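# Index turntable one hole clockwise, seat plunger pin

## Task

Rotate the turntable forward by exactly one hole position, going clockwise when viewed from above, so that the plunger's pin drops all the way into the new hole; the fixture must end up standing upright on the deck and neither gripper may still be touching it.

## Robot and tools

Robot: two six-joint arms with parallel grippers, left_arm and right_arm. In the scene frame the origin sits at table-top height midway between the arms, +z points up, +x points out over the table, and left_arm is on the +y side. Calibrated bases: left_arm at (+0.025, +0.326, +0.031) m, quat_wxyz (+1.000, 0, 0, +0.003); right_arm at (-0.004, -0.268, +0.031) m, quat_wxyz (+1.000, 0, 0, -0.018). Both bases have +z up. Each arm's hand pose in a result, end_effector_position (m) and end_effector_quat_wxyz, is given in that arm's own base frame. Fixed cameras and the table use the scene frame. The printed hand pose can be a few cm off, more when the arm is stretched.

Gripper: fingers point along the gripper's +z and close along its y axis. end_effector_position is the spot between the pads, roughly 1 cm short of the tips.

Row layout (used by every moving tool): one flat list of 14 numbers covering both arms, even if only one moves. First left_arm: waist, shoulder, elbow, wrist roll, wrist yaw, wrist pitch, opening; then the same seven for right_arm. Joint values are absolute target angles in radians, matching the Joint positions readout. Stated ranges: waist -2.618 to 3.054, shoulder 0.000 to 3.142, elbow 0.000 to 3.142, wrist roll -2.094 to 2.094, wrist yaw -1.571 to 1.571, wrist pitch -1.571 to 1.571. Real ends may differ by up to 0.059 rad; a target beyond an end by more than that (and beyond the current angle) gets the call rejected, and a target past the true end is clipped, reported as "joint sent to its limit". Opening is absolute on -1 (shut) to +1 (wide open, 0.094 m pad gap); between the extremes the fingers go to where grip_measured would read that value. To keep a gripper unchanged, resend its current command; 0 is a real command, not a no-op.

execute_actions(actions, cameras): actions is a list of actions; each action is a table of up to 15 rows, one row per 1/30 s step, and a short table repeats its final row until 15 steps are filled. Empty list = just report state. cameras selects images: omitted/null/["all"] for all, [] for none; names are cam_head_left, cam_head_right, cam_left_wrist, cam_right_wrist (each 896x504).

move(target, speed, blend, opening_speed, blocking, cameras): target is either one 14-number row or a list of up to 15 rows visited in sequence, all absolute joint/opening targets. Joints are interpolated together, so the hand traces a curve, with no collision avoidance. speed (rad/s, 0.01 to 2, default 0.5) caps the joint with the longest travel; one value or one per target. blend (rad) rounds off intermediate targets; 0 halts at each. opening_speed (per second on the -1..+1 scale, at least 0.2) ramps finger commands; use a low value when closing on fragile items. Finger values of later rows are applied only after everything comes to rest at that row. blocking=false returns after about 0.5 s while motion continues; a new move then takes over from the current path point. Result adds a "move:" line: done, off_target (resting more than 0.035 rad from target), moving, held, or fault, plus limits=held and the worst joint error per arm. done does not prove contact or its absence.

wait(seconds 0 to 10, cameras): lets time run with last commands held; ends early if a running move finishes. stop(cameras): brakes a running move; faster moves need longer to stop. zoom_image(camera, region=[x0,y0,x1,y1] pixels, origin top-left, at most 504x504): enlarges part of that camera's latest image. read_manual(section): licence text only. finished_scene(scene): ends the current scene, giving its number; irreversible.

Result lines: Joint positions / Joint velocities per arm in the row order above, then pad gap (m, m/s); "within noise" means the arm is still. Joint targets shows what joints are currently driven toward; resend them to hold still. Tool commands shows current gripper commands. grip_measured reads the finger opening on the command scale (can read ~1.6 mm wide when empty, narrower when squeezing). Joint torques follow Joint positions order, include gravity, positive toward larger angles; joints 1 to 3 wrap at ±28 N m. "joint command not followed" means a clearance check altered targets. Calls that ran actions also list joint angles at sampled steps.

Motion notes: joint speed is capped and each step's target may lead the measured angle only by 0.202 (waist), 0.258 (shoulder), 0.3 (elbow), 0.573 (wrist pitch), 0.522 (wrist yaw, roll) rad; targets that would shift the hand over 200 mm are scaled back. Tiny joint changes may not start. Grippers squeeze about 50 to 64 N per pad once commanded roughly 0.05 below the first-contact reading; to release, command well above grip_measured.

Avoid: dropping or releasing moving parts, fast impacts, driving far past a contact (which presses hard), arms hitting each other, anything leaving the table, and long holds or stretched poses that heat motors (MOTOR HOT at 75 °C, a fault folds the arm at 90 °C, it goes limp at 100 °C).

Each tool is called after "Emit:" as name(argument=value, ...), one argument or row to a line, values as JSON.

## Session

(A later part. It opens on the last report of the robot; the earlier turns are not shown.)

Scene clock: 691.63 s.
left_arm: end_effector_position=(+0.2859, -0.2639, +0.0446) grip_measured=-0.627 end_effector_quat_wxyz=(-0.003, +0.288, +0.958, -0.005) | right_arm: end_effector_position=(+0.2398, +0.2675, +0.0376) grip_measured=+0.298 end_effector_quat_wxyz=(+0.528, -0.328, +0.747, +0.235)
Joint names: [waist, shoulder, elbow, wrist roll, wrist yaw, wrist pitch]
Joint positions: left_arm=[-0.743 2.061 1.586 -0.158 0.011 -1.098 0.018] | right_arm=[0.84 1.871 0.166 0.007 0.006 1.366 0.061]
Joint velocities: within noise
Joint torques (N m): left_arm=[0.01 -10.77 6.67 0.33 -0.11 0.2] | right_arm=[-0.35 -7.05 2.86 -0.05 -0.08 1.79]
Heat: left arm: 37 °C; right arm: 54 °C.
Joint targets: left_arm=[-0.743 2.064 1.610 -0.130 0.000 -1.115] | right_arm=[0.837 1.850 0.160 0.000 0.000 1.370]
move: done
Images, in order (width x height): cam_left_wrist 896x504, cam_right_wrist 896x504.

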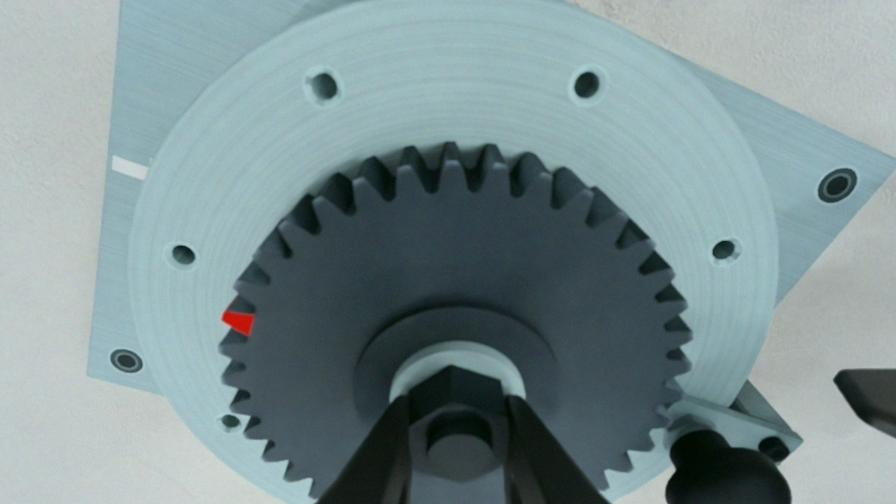

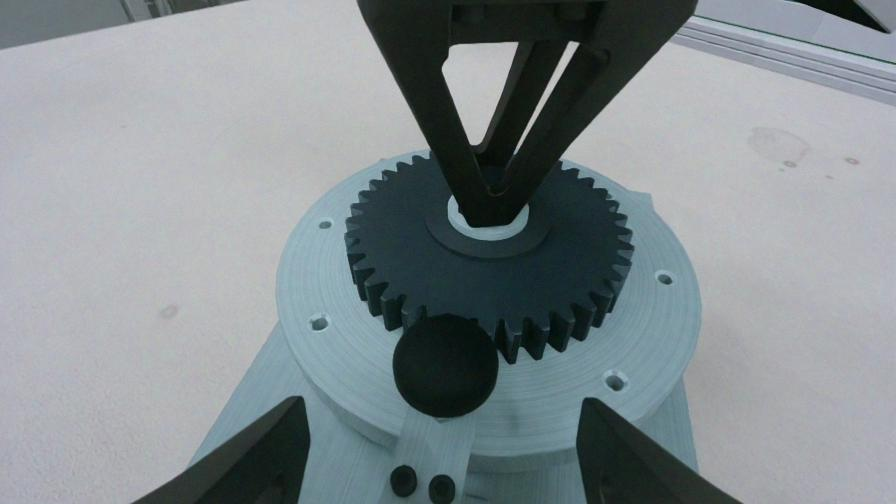

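Emit:
zoom_image(
  camera="cam_right_wrist",
  region=[300, 280, 620, 504],
)

Emit:
move(
  target=[
    [-0.743,2.064,1.61,-0.06,0,-1.115,-0.8,0.837,1.85,0.16,0,0,1.37,0.3],
    [-0.743,2.064,1.61,-0.22,0,-1.115,-0.8,0.837,1.85,0.16,0,0,1.37,0.3],
    [-0.743,2.064,1.61,-0.155,0,-1.115,-0.8,0.837,1.85,0.16,0,0,1.37,0.3],
  ],
  speed=0.2,
  cameras=["cam_right_wrist","cam_left_wrist"],
)

Scaled by 1.575 from the camera's 896x504 image, which has a finer 1280x720 frame.

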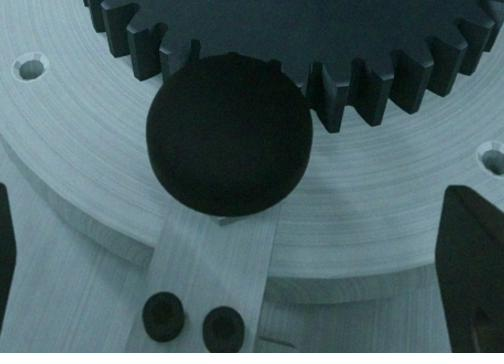

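Scene clock: 702.23 s.
left_arm: end_effector_position=(+0.2860, -0.2637, +0.0446) grip_measured=-0.627 end_effector_quat_wxyz=(-0.003, +0.274, +0.962, -0.004) | right_arm: end_effector_position=(+0.2399, +0.2676, +0.0378) grip_measured=+0.298 end_effector_quat_wxyz=(+0.528, -0.328, +0.747, +0.235)
Joint names: [waist, shoulder, elbow, wrist roll, wrist yaw, wrist pitch]
Joint positions: left_arm=[-0.743 2.061 1.586 -0.188 0.01 -1.098 0.018] | right_arm=[0.84 1.871 0.166 0.007 0.006 1.367 0.061]
Joint velocities: within noise
Joint torques (N m): left_arm=[-0.03 -10.76 6.65 0.36 -0.08 0.2] | right_arm=[-0.39 -7.02 2.84 -0.06 -0.08 1.78]
Heat: left arm: 37 °C; right arm: 54 °C.
Joint targets: left_arm=[-0.743 2.064 1.610 -0.155 0.000 -1.115] | right_arm=[0.837 1.850 0.160 0.000 0.000 1.370]
move: done
Images, in order (width x height): cam_left_wrist 896x504, cam_right_wrist 896x504.

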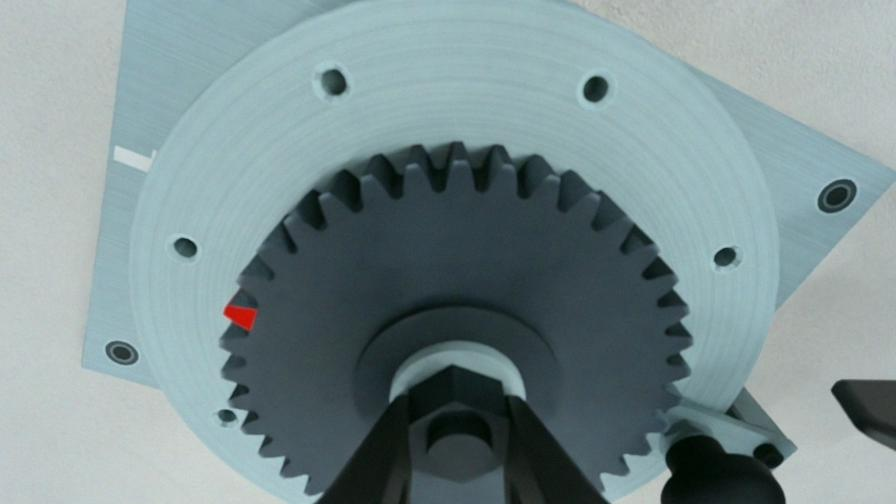

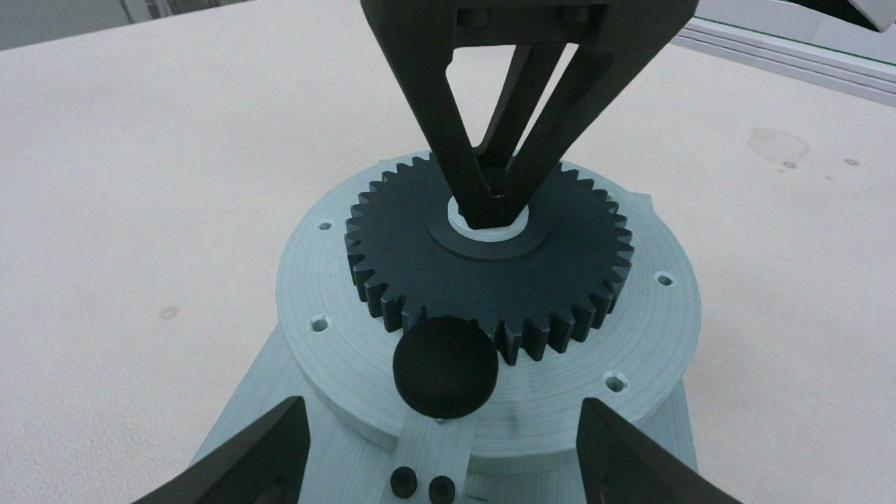

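Emit:
move(
  target=[
    [-0.743,2.064,1.61,-0.155,0,-1.115,-0.2,0.837,1.85,0.16,0,0,1.37,0.3],
    [-0.743,2.03,1.829,-0.155,0,-1.349,-0.2,0.837,1.75,0.16,0,0,1.37,0.3],
    [-0.83,1.7,1.718,0,0,-1.418,-0.2,0.837,1.55,0.19,0,0,1.37,0.3],
  ],
  speed=[0.3,0.4,0.8],
  opening_speed=0.8,
)

Scene clock: 709.87 s.
left_arm: end_effector_position=(+0.2341, -0.2551, +0.2040) grip_measured=-0.202 end_effector_quat_wxyz=(+0.089, +0.396, +0.913, -0.042) | right_arm: end_effector_position=(+0.2474, +0.2759, +0.1500) grip_measured=+0.298 end_effector_quat_wxyz=(+0.642, -0.285, +0.651, +0.287)
Joint names: [waist, shoulder, elbow, wrist roll, wrist yaw, wrist pitch]
Joint positions: left_arm=[-0.829 1.701 1.731 -0.011 0.005 -1.402 0.038] | right_arm=[0.84 1.565 0.177 0.007 0.006 1.378 0.061]
Joint velocities: within noise
Joint torques (N m): left_arm=[-0.13 -7.91 3.97 0.11 -0.05 0.63] | right_arm=[-0.44 -5.53 6.76 -0.06 -0.08 1.69]
Heat: left arm: 37 °C; right arm: 53 °C.
Joint targets: left_arm=[-0.830 1.700 1.718 0.000 0.000 -1.418] | right_arm=[0.837 1.550 0.190 0.000 0.000 1.370]
move: done

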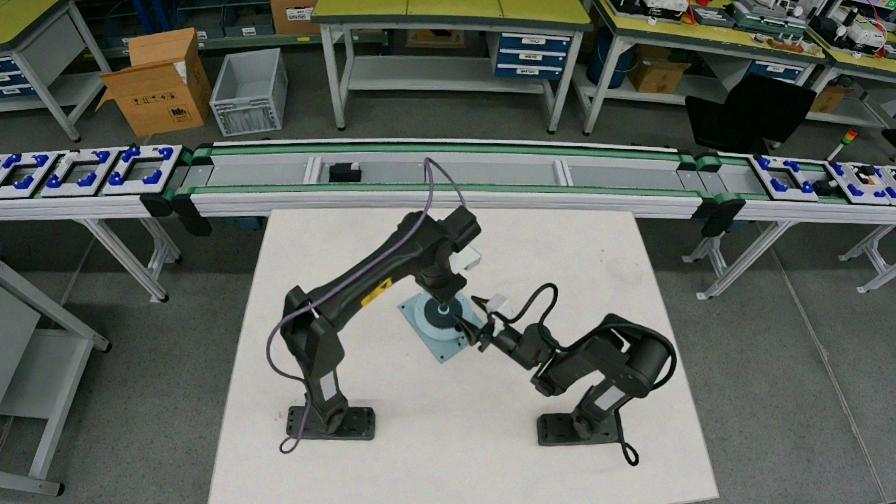

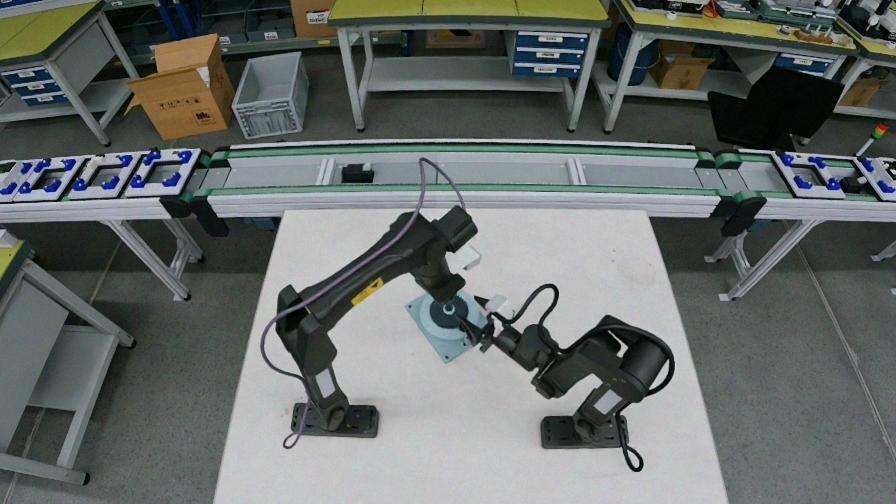

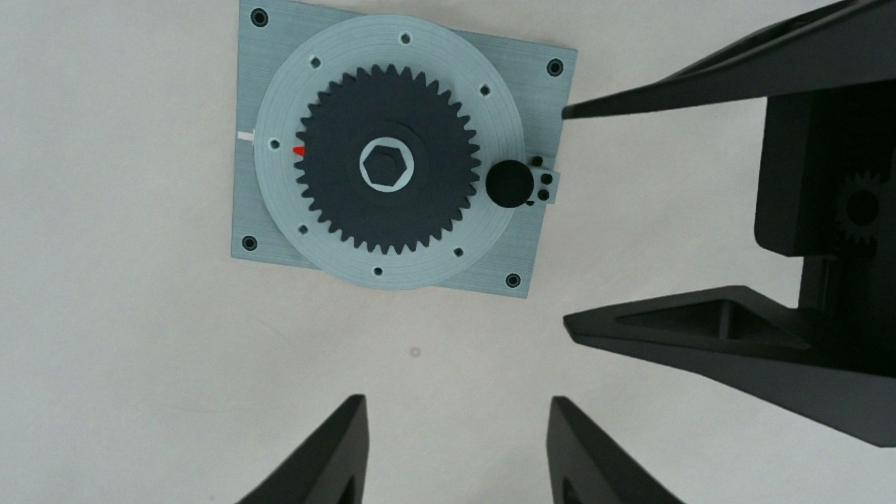

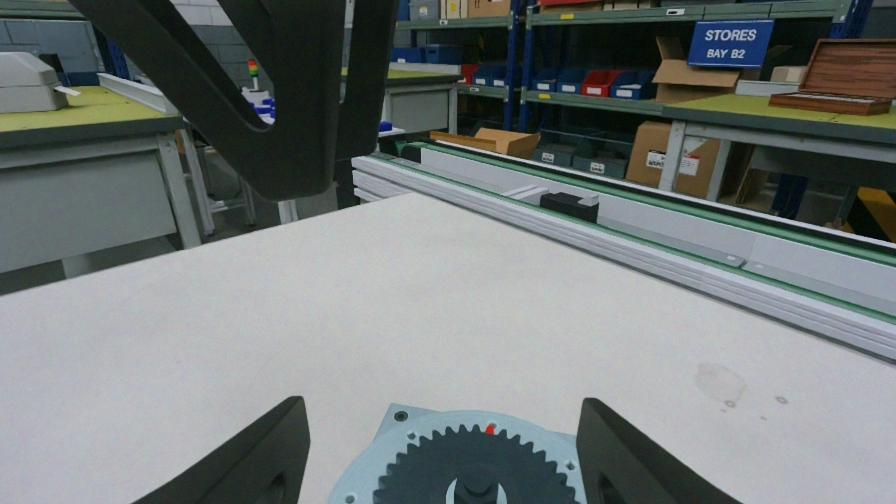

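Emit:
finished_scene(
  scene=1,
)

The scene is finished: the task was done.


## Next scene

The same job, from a new start.

Emit:
execute_actions(
  actions=[],
)

Scene clock: 0.00 s.
left_arm: end_effector_position=(+0.3789, +0.0005, +0.1416) grip_measured=+1.000 end_effector_quat_wxyz=(+0.682, -0.014, +0.730, +0.047) | right_arm: end_effector_position=(+0.3580, -0.0478, +0.1413) grip_measured=+1.000 end_effector_quat_wxyz=(+0.679, +0.114, +0.720, -0.089)
Joint names: [waist, shoulder, elbow, wrist roll, wrist yaw, wrist pitch]
Joint positions: left_arm=[-0.079 1.56 0.222 0.039 -0.166 1.272 0.094] | right_arm=[0.009 1.506 0.165 0.047 0.296 1.275 0.094]
Joint velocities: within noise
Joint torques (N m): no reading
Heat: left arm: 31 °C; right arm: 30 °C.
Joint targets: left_arm=[-0.079 1.557 0.225 0.038 -0.166 1.267] | right_arm=[0.009 1.502 0.169 0.046 0.296 1.270]
Tool commands: left_gripper/opening=+1.0 right_gripper/opening=+1.0

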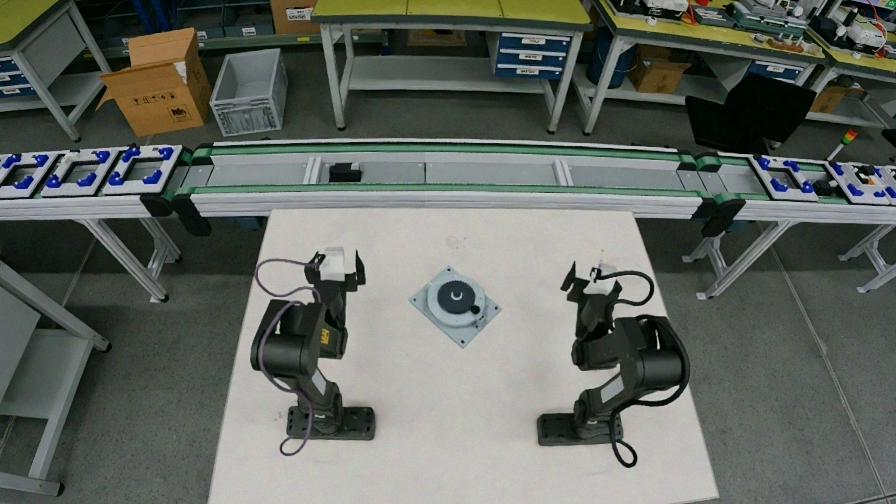

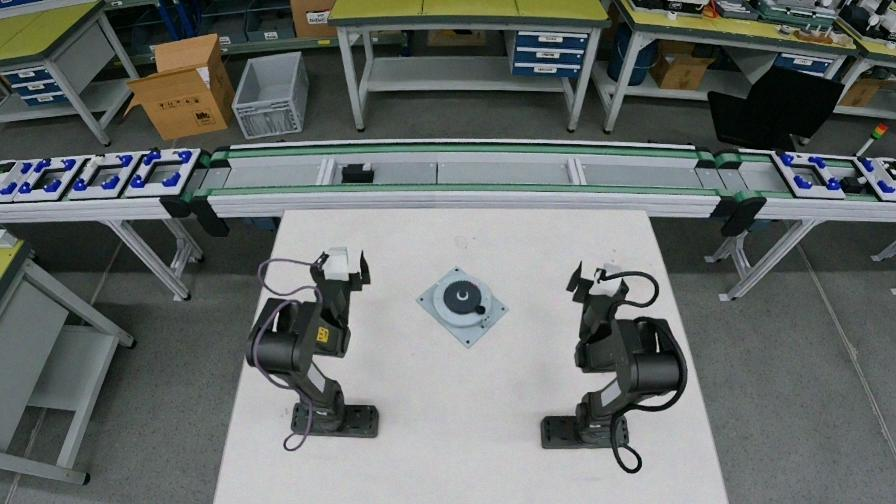

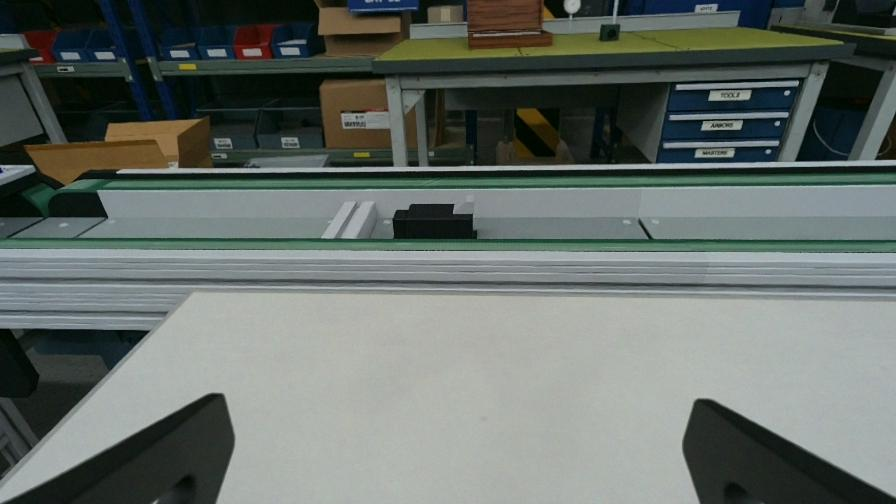

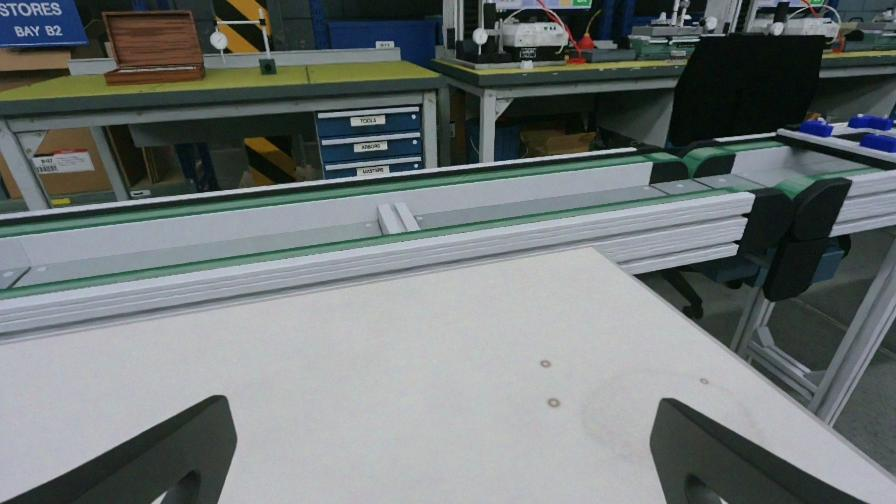

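Emit:
move(
  target=[
    [-0.79,1.784,1.687,0,0,-1.252,0.2,0.715,1.537,0.08,0,0,1.118,0.3],
  ],
  speed=1.5,
  cameras=["cam_left_wrist","cam_right_wrist"],
)

Scene clock: 23.83 s.
left_arm: end_effector_position=(+0.2683, -0.2665, +0.1694) grip_measured=+0.201 end_effector_quat_wxyz=(+0.108, +0.386, +0.915, -0.040) | right_arm: end_effector_position=(+0.2573, +0.2184, +0.0737) grip_measured=+0.302 end_effector_quat_wxyz=(+0.557, -0.272, +0.758, +0.204)
Joint names: [waist, shoulder, elbow, wrist roll, wrist yaw, wrist pitch]
Joint positions: left_arm=[-0.788 1.767 1.661 0.01 -0.007 -1.234 0.056] | right_arm=[0.706 1.525 0.088 0.01 0.01 1.134 0.061]
Joint velocities: within noise
Joint torques (N m): left_arm=[-0.16 -7.2 7.56 -0.11 0.05 0.7] | right_arm=[0.83 -2.74 4.33 -0.08 -0.11 1.61]
Heat: left arm: 31 °C; right arm: 33 °C.
Joint targets: left_arm=[-0.790 1.784 1.687 0.000 0.000 -1.252] | right_arm=[0.715 1.537 0.080 0.000 0.000 1.118]
move: done
Images, in order (width x height): cam_left_wrist 896x504, cam_right_wrist 896x504.

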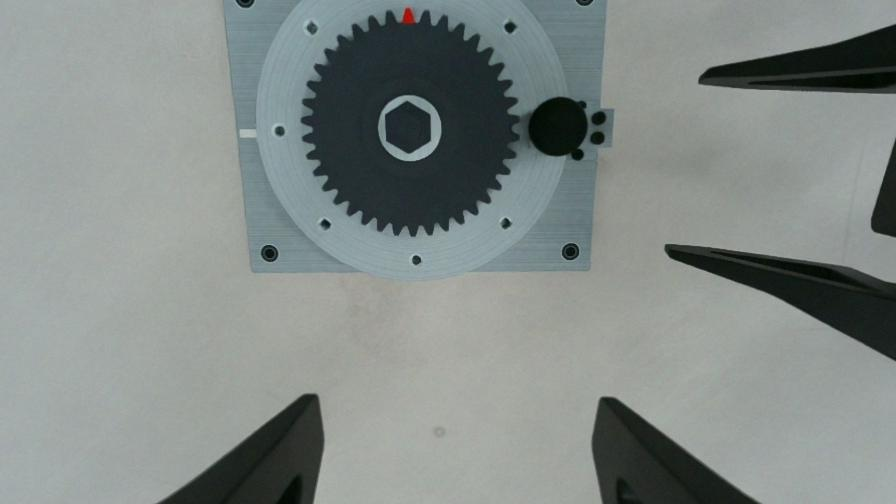

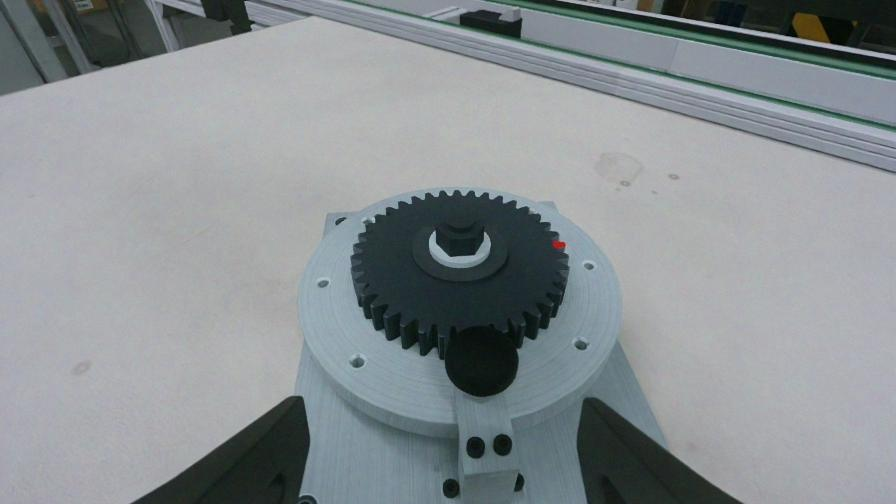

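Emit:
move(
  target=[
    [-0.742,2.31,2.25,-0.997,0,-1.51,0.2,0.664,1.73,0.303,0,0,1.09,0.2],
  ],
  speed=1.0,
  cameras=["cam_left_wrist","cam_right_wrist"],
)

Scene clock: 127.43 s.
left_arm: end_effector_position=(+0.3275, -0.3020, +0.1126) grip_measured=+0.201 end_effector_quat_wxyz=(+0.006, -0.119, +0.993, -0.004) | right_arm: end_effector_position=(+0.3040, +0.2418, +0.0683) grip_measured=+0.202 end_effector_quat_wxyz=(+0.553, -0.262, +0.767, +0.193)
Joint names: [waist, shoulder, elbow, wrist roll, wrist yaw, wrist pitch]
Joint positions: left_arm=[-0.748 2.29 2.224 -0.986 -0.003 -1.491 0.056] | right_arm=[0.673 1.713 0.288 0.009 0.008 1.106 0.056]
Joint velocities: within noise
Joint torques (N m): left_arm=[0.51 -11.23 7.2 -0.11 0 0.22] | right_arm=[-0.99 -4.36 6.63 -0.08 -0.1 1.61]
Heat: left arm: 33 °C; right arm: 35 °C.
Joint targets: left_arm=[-0.742 2.310 2.250 -0.997 0.000 -1.510] | right_arm=[0.664 1.730 0.303 0.000 0.000 1.090]
move: done
Images, in order (width x height): cam_left_wrist 896x504, cam_right_wrist 896x504.

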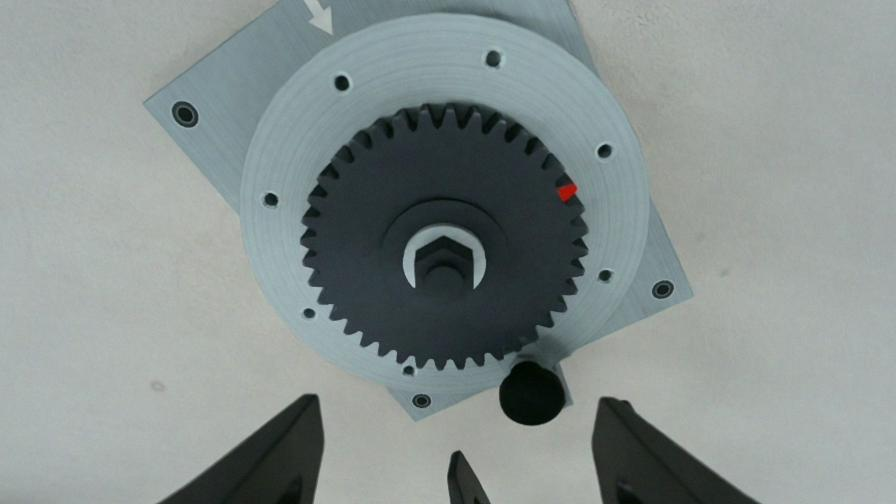

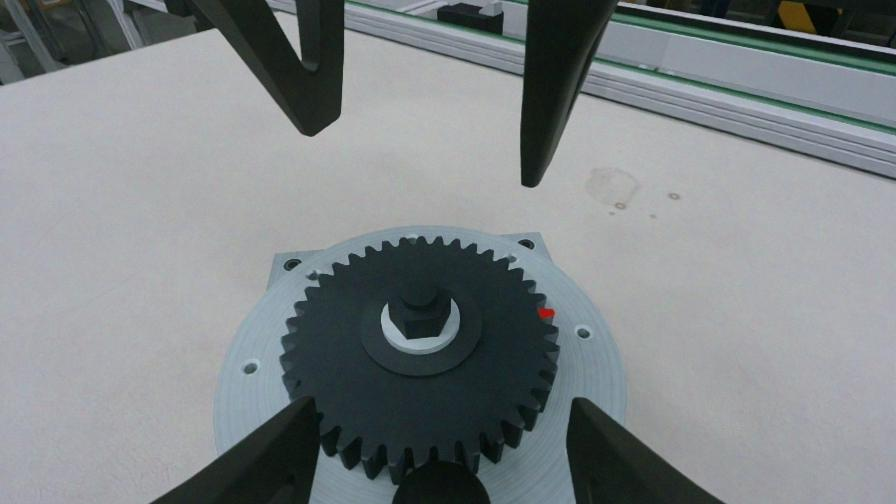

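Emit:
move(
  target=[
    [-0.76,2.285,1.945,-0.997,0,-1.236,-0.2,0.664,1.945,0.309,0,0,1.28,0.2],
  ],
  speed=0.4,
  opening_speed=0.6,
  cameras=["cam_left_wrist","cam_right_wrist"],
)

Scene clock: 168.60 s.
left_arm: end_effector_position=(+0.3235, -0.3016, +0.0460) grip_measured=-0.199 end_effector_quat_wxyz=(-0.002, -0.116, +0.993, +0.005) | right_arm: end_effector_position=(+0.3051, +0.2428, +0.0306) grip_measured=+0.202 end_effector_quat_wxyz=(+0.538, -0.266, +0.778, +0.187)
Joint names: [waist, shoulder, elbow, wrist roll, wrist yaw, wrist pitch]
Joint positions: left_arm=[-0.754 2.29 1.959 -0.987 -0.003 -1.251 0.038] | right_arm=[0.673 1.927 0.296 0.009 0.008 1.273 0.056]
Joint velocities: within noise
Joint torques (N m): left_arm=[-0.59 -13.55 4.12 -0.1 0.02 0.57] | right_arm=[-0.98 -5.05 5.11 -0.07 -0.09 1.78]
Heat: left arm: 34 °C; right arm: 34 °C.
Joint targets: left_arm=[-0.760 2.285 1.945 -0.997 0.000 -1.236] | right_arm=[0.664 1.945 0.309 0.000 0.000 1.280]
move: done
Images, in order (width x height): cam_left_wrist 896x504, cam_right_wrist 896x504.

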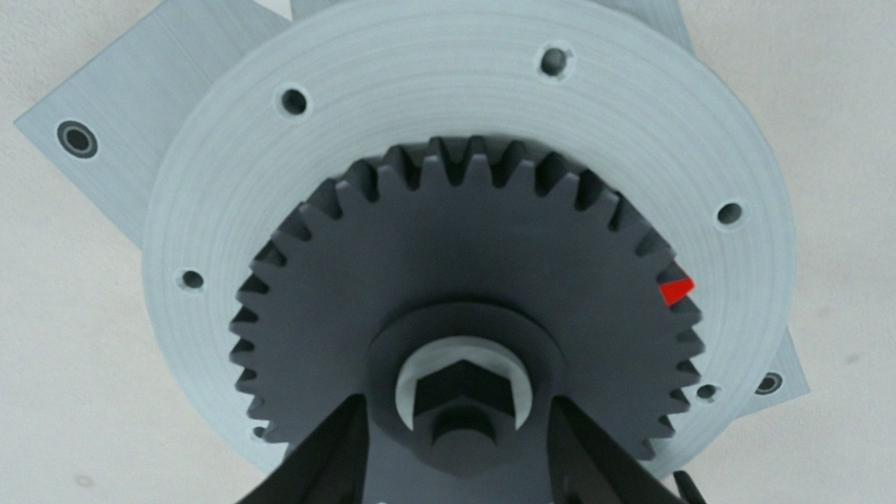

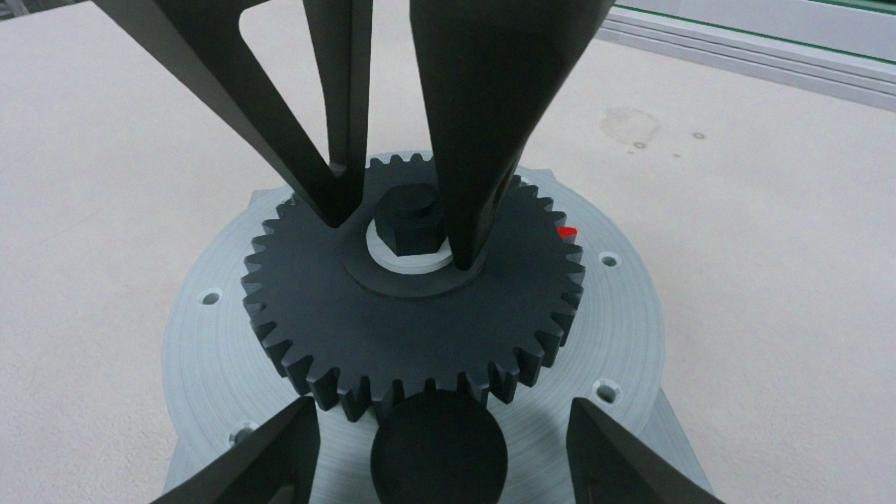

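Emit:
move(
  target=[
    [-0.76,2.285,1.945,-0.997,0,-1.236,-0.2,0.664,1.91,0.309,0,0,1.255,0.2],
    [-0.76,2.285,1.945,-0.997,0,-1.236,-0.8,0.664,1.91,0.309,0,0,1.255,-0.6],
  ],
  speed=0.3,
  opening_speed=0.6,
  cameras=["cam_left_wrist","cam_right_wrist"],
)

Scene clock: 180.43 s.
left_arm: end_effector_position=(+0.3239, -0.3023, +0.0460) grip_measured=-0.631 end_effector_quat_wxyz=(-0.002, -0.117, +0.993, +0.003) | right_arm: end_effector_position=(+0.3049, +0.2427, +0.0300) grip_measured=-0.491 end_effector_quat_wxyz=(+0.537, -0.266, +0.778, +0.187)
Joint names: [waist, shoulder, elbow, wrist roll, wrist yaw, wrist pitch]
Joint positions: left_arm=[-0.754 2.29 1.959 -0.989 -0.001 -1.247 0.017] | right_arm=[0.673 1.927 0.296 0.009 0.008 1.271 0.024]
Joint velocities: within noise
Joint torques (N m): left_arm=[-0.54 -13.6 4.14 -0.09 0 0.52] | right_arm=[-1.01 -7.82 5.15 -0.07 -0.1 1.62]
Heat: left arm: 35 °C; right arm: 36 °C.
Joint targets: left_arm=[-0.760 2.285 1.945 -0.997 0.000 -1.236] | right_arm=[0.664 1.910 0.309 0.000 0.000 1.255]
move: done
Images, in order (width x height): cam_left_wrist 896x504, cam_right_wrist 896x504.

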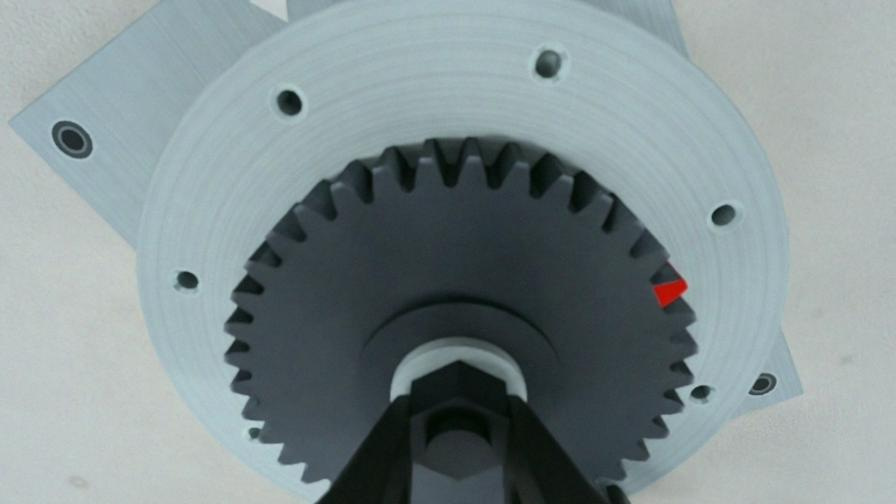

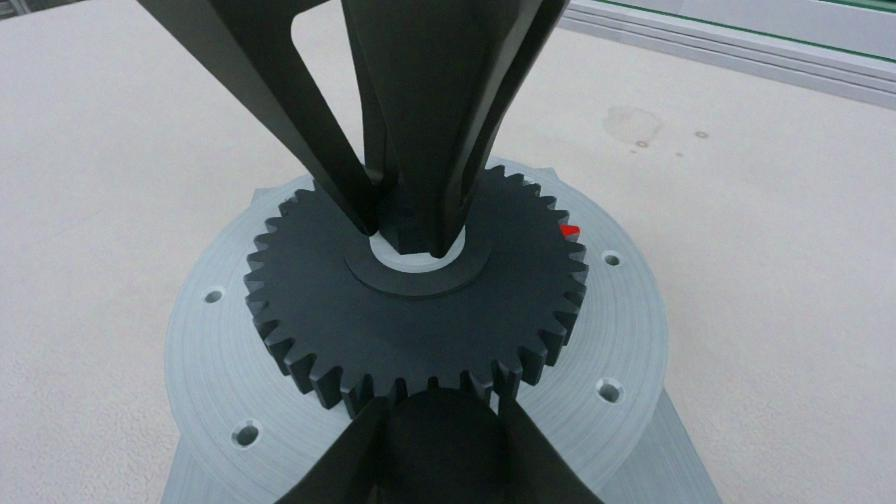

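Emit:
move(
  target=[
    [-0.76,2.285,1.945,-0.997,0,-1.236,-0.8,0.664,1.79,0.365,0,0,1.49,-0.6],
  ],
  speed=0.35,
  cameras=["cam_left_wrist","cam_right_wrist"],
)

Scene clock: 186.87 s.
left_arm: end_effector_position=(+0.3239, -0.3023, +0.0460) grip_measured=-0.631 end_effector_quat_wxyz=(-0.002, -0.117, +0.993, +0.003) | right_arm: end_effector_position=(+0.3062, +0.2437, +0.0378) grip_measured=-0.492 end_effector_quat_wxyz=(+0.539, -0.266, +0.777, +0.188)
Joint names: [waist, shoulder, elbow, wrist roll, wrist yaw, wrist pitch]
Joint positions: left_arm=[-0.754 2.29 1.959 -0.989 -0.001 -1.247 0.017] | right_arm=[0.673 1.883 0.301 0.009 0.008 1.227 0.024]
Joint velocities: within noise
Joint torques (N m): left_arm=[-0.55 -13.59 4.12 -0.09 0.01 0.53] | right_arm=[-1.02 -13.81 10.54 -0.06 -0.09 4.14]
Heat: left arm: 35 °C; right arm: 37 °C.
Joint targets: left_arm=[-0.760 2.285 1.945 -0.997 0.000 -1.236] | right_arm=[0.664 1.790 0.365 0.000 0.000 1.490]
move: off_target (right_arm); right_arm: the wrist pitch is farthest, 0.263 rad from its target
Images, in order (width x height): cam_left_wrist 896x504, cam_right_wrist 896x504.

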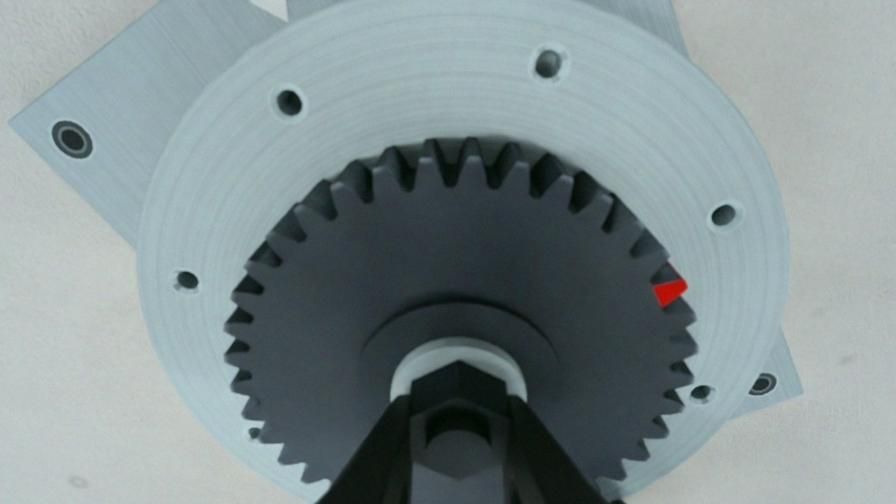

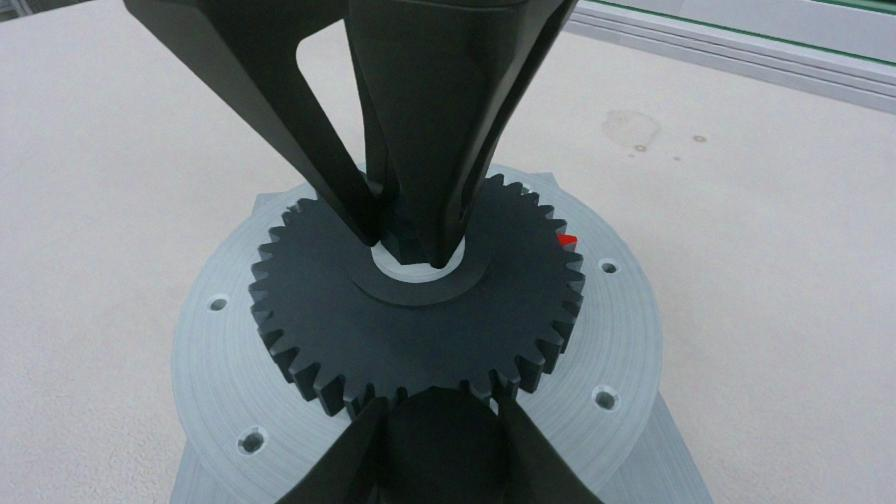

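Emit:
move(
  target=[
    [-0.76,2.285,1.945,-0.75,0,-1.236,-0.8,0.664,1.79,0.365,0,0,1.49,-0.6],
  ],
  speed=0.4,
  cameras=["cam_left_wrist","cam_right_wrist"],
)

Scene clock: 194.77 s.
left_arm: end_effector_position=(+0.3238, -0.3022, +0.0460) grip_measured=-0.631 end_effector_quat_wxyz=(-0.002, -0.006, +1.000, +0.003) | right_arm: end_effector_position=(+0.3062, +0.2437, +0.0377) grip_measured=-0.492 end_effector_quat_wxyz=(+0.539, -0.266, +0.777, +0.188)
Joint names: [waist, shoulder, elbow, wrist roll, wrist yaw, wrist pitch]
Joint positions: left_arm=[-0.754 2.29 1.959 -0.766 -0.001 -1.248 0.017] | right_arm=[0.673 1.883 0.301 0.009 0.008 1.227 0.024]
Joint velocities: within noise
Joint torques (N m): left_arm=[-0.54 -13.55 4.12 0.2 0.01 0.53] | right_arm=[-0.95 -13.78 10.52 -0.06 -0.1 4.16]
Heat: left arm: 35 °C; right arm: 48 °C.
Joint targets: left_arm=[-0.760 2.285 1.945 -0.750 0.000 -1.236] | right_arm=[0.664 1.790 0.365 0.000 0.000 1.490]
move: off_target (right_arm); right_arm: the wrist pitch is farthest, 0.263 rad from its target
Images, in order (width x height): cam_left_wrist 896x504, cam_right_wrist 896x504.

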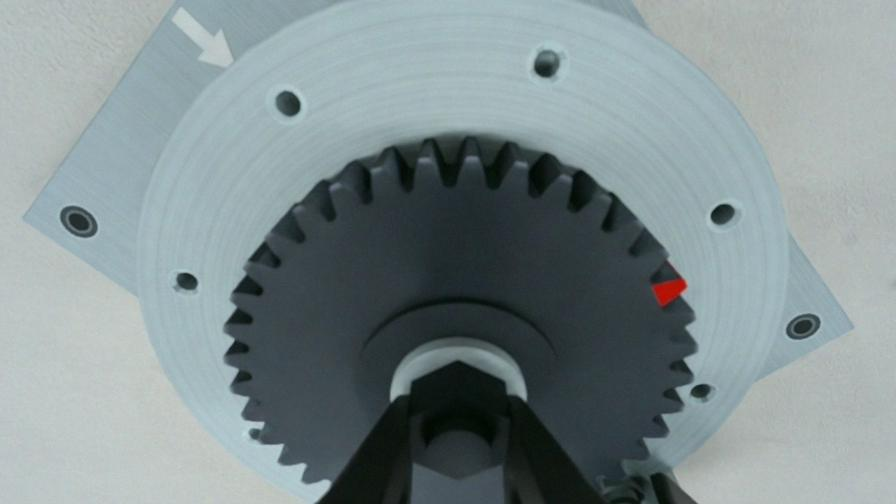

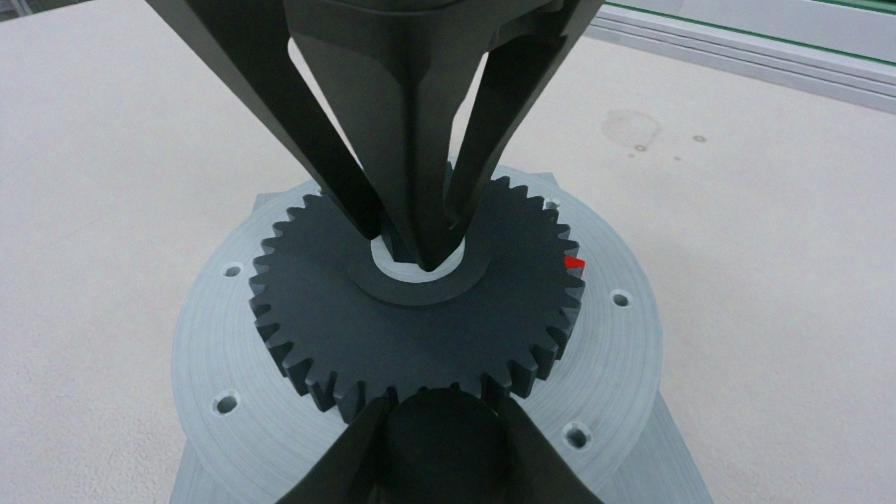

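Emit:
move(
  target=[
    [-0.76,2.285,1.945,-0.3,0,-1.236,-0.8,0.664,1.79,0.365,0,0,1.49,-0.6],
    [-0.76,2.285,1.945,-0.23,0,-1.236,-0.8,0.664,1.93,0.31,0,0,1.28,-0.6],
    [-0.76,2.285,1.945,-0.14,0,-1.236,-0.8,0.664,1.95,0.305,0,0,1.265,-0.6],
  ],
  speed=[0.5,0.4,0.15],
  blend=0.03,
  cameras=["cam_left_wrist","cam_right_wrist"],
)

Scene clock: 207.63 s.
left_arm: end_effector_position=(+0.3240, -0.3008, +0.0461) grip_measured=-0.631 end_effector_quat_wxyz=(-0.003, +0.285, +0.959, +0.006) | right_arm: end_effector_position=(+0.3049, +0.2428, +0.0301) grip_measured=-0.492 end_effector_quat_wxyz=(+0.538, -0.266, +0.778, +0.187)
Joint names: [waist, shoulder, elbow, wrist roll, wrist yaw, wrist pitch]
Joint positions: left_arm=[-0.754 2.29 1.959 -0.176 -0.008 -1.251 0.017] | right_arm=[0.673 1.93 0.296 0.008 0.008 1.275 0.024]
Joint velocities: within noise
Joint torques (N m): left_arm=[-0.55 -13.55 4.12 0.41 0.07 0.55] | right_arm=[-0.96 -4.92 4.71 -0.06 -0.09 1.66]
Heat: left arm: 36 °C; right arm: 57 °C.
Joint targets: left_arm=[-0.760 2.285 1.945 -0.140 0.000 -1.236] | right_arm=[0.664 1.950 0.305 0.000 0.000 1.265]
move: off_target (left_arm); left_arm: the wrist roll is farthest, 0.036 rad from its target
Images, in order (width x height): cam_left_wrist 896x504, cam_right_wrist 896x504.

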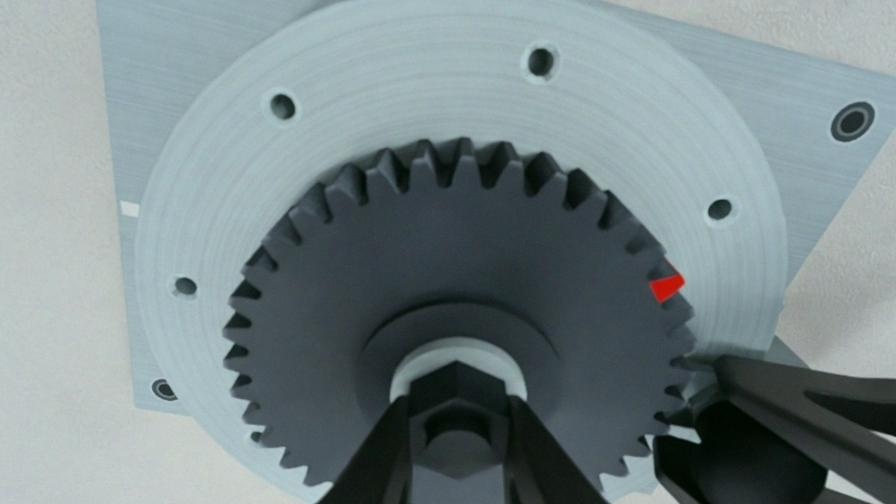

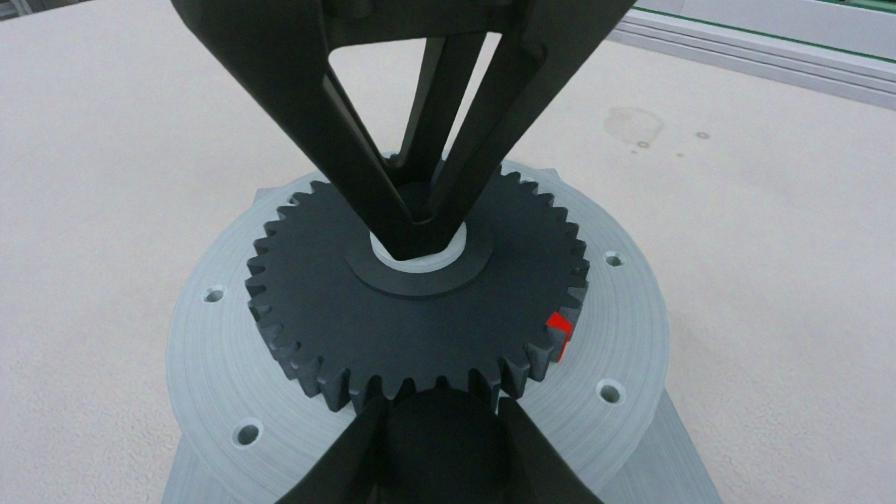

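Emit:
move(
  target=[
    [-0.76,2.285,1.945,-0.165,0,-1.236,-0.8,0.664,1.94,0.305,0,0,1.265,-0.6],
    [-0.76,2.285,1.945,-0.165,0,-1.236,-0.2,0.664,1.94,0.305,0,0,1.265,0.2],
    [-0.752,2.28,2.25,-0.165,0,-1.51,-0.2,0.664,1.7,0.303,0,0,1.1,0.2],
  ],
  speed=[0.3,0.3,0.8],
  opening_speed=0.8,
  cameras=["cam_left_wrist","cam_right_wrist"],
)

Scene clock: 216.93 s.
left_arm: end_effector_position=(+0.3268, -0.3038, +0.1140) grip_measured=-0.202 end_effector_quat_wxyz=(+0.009, +0.285, +0.958, -0.001) | right_arm: end_effector_position=(+0.3061, +0.2437, +0.0713) grip_measured=+0.198 end_effector_quat_wxyz=(+0.558, -0.261, +0.763, +0.195)
Joint names: [waist, shoulder, elbow, wrist roll, wrist yaw, wrist pitch]
Joint positions: left_arm=[-0.754 2.29 2.229 -0.175 -0.006 -1.493 0.038] | right_arm=[0.673 1.718 0.296 0.008 0.008 1.116 0.056]
Joint velocities: within noise
Joint torques (N m): left_arm=[0.13 -14.01 6.75 0.12 0.05 0.25] | right_arm=[-0.92 -7.12 5.9 -0.07 -0.09 1.62]
Heat: left arm: 36 °C; right arm: 49 °C.
Joint targets: left_arm=[-0.752 2.280 2.250 -0.165 0.000 -1.510] | right_arm=[0.664 1.700 0.303 0.000 0.000 1.100]
move: done
Images, in order (width x height): cam_left_wrist 896x504, cam_right_wrist 896x504.

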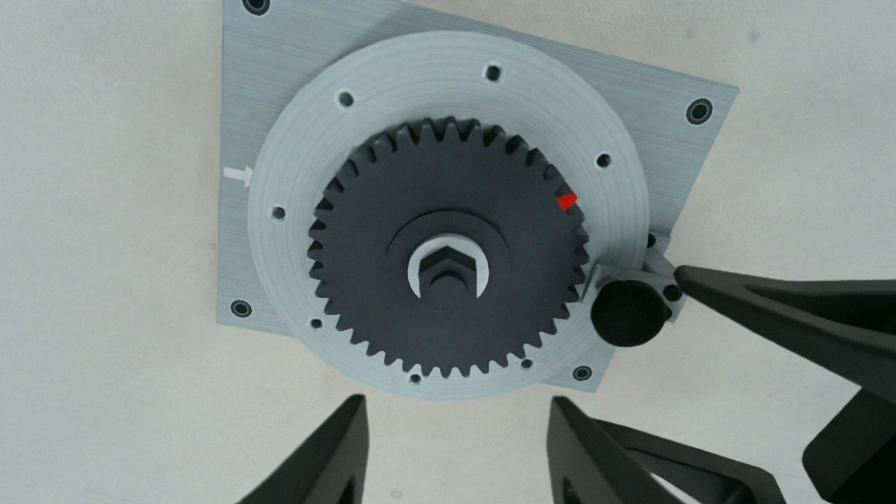

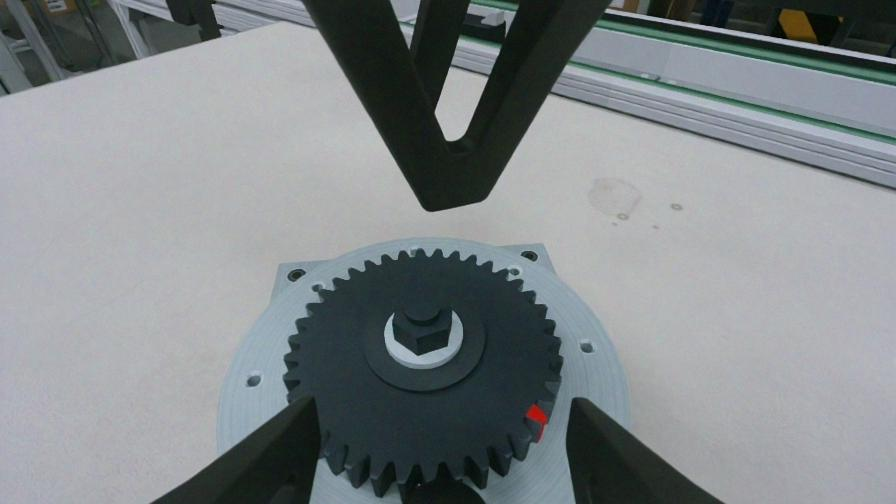

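Emit:
finished_scene(
  scene=2,
)

The scene is finished: the task was done.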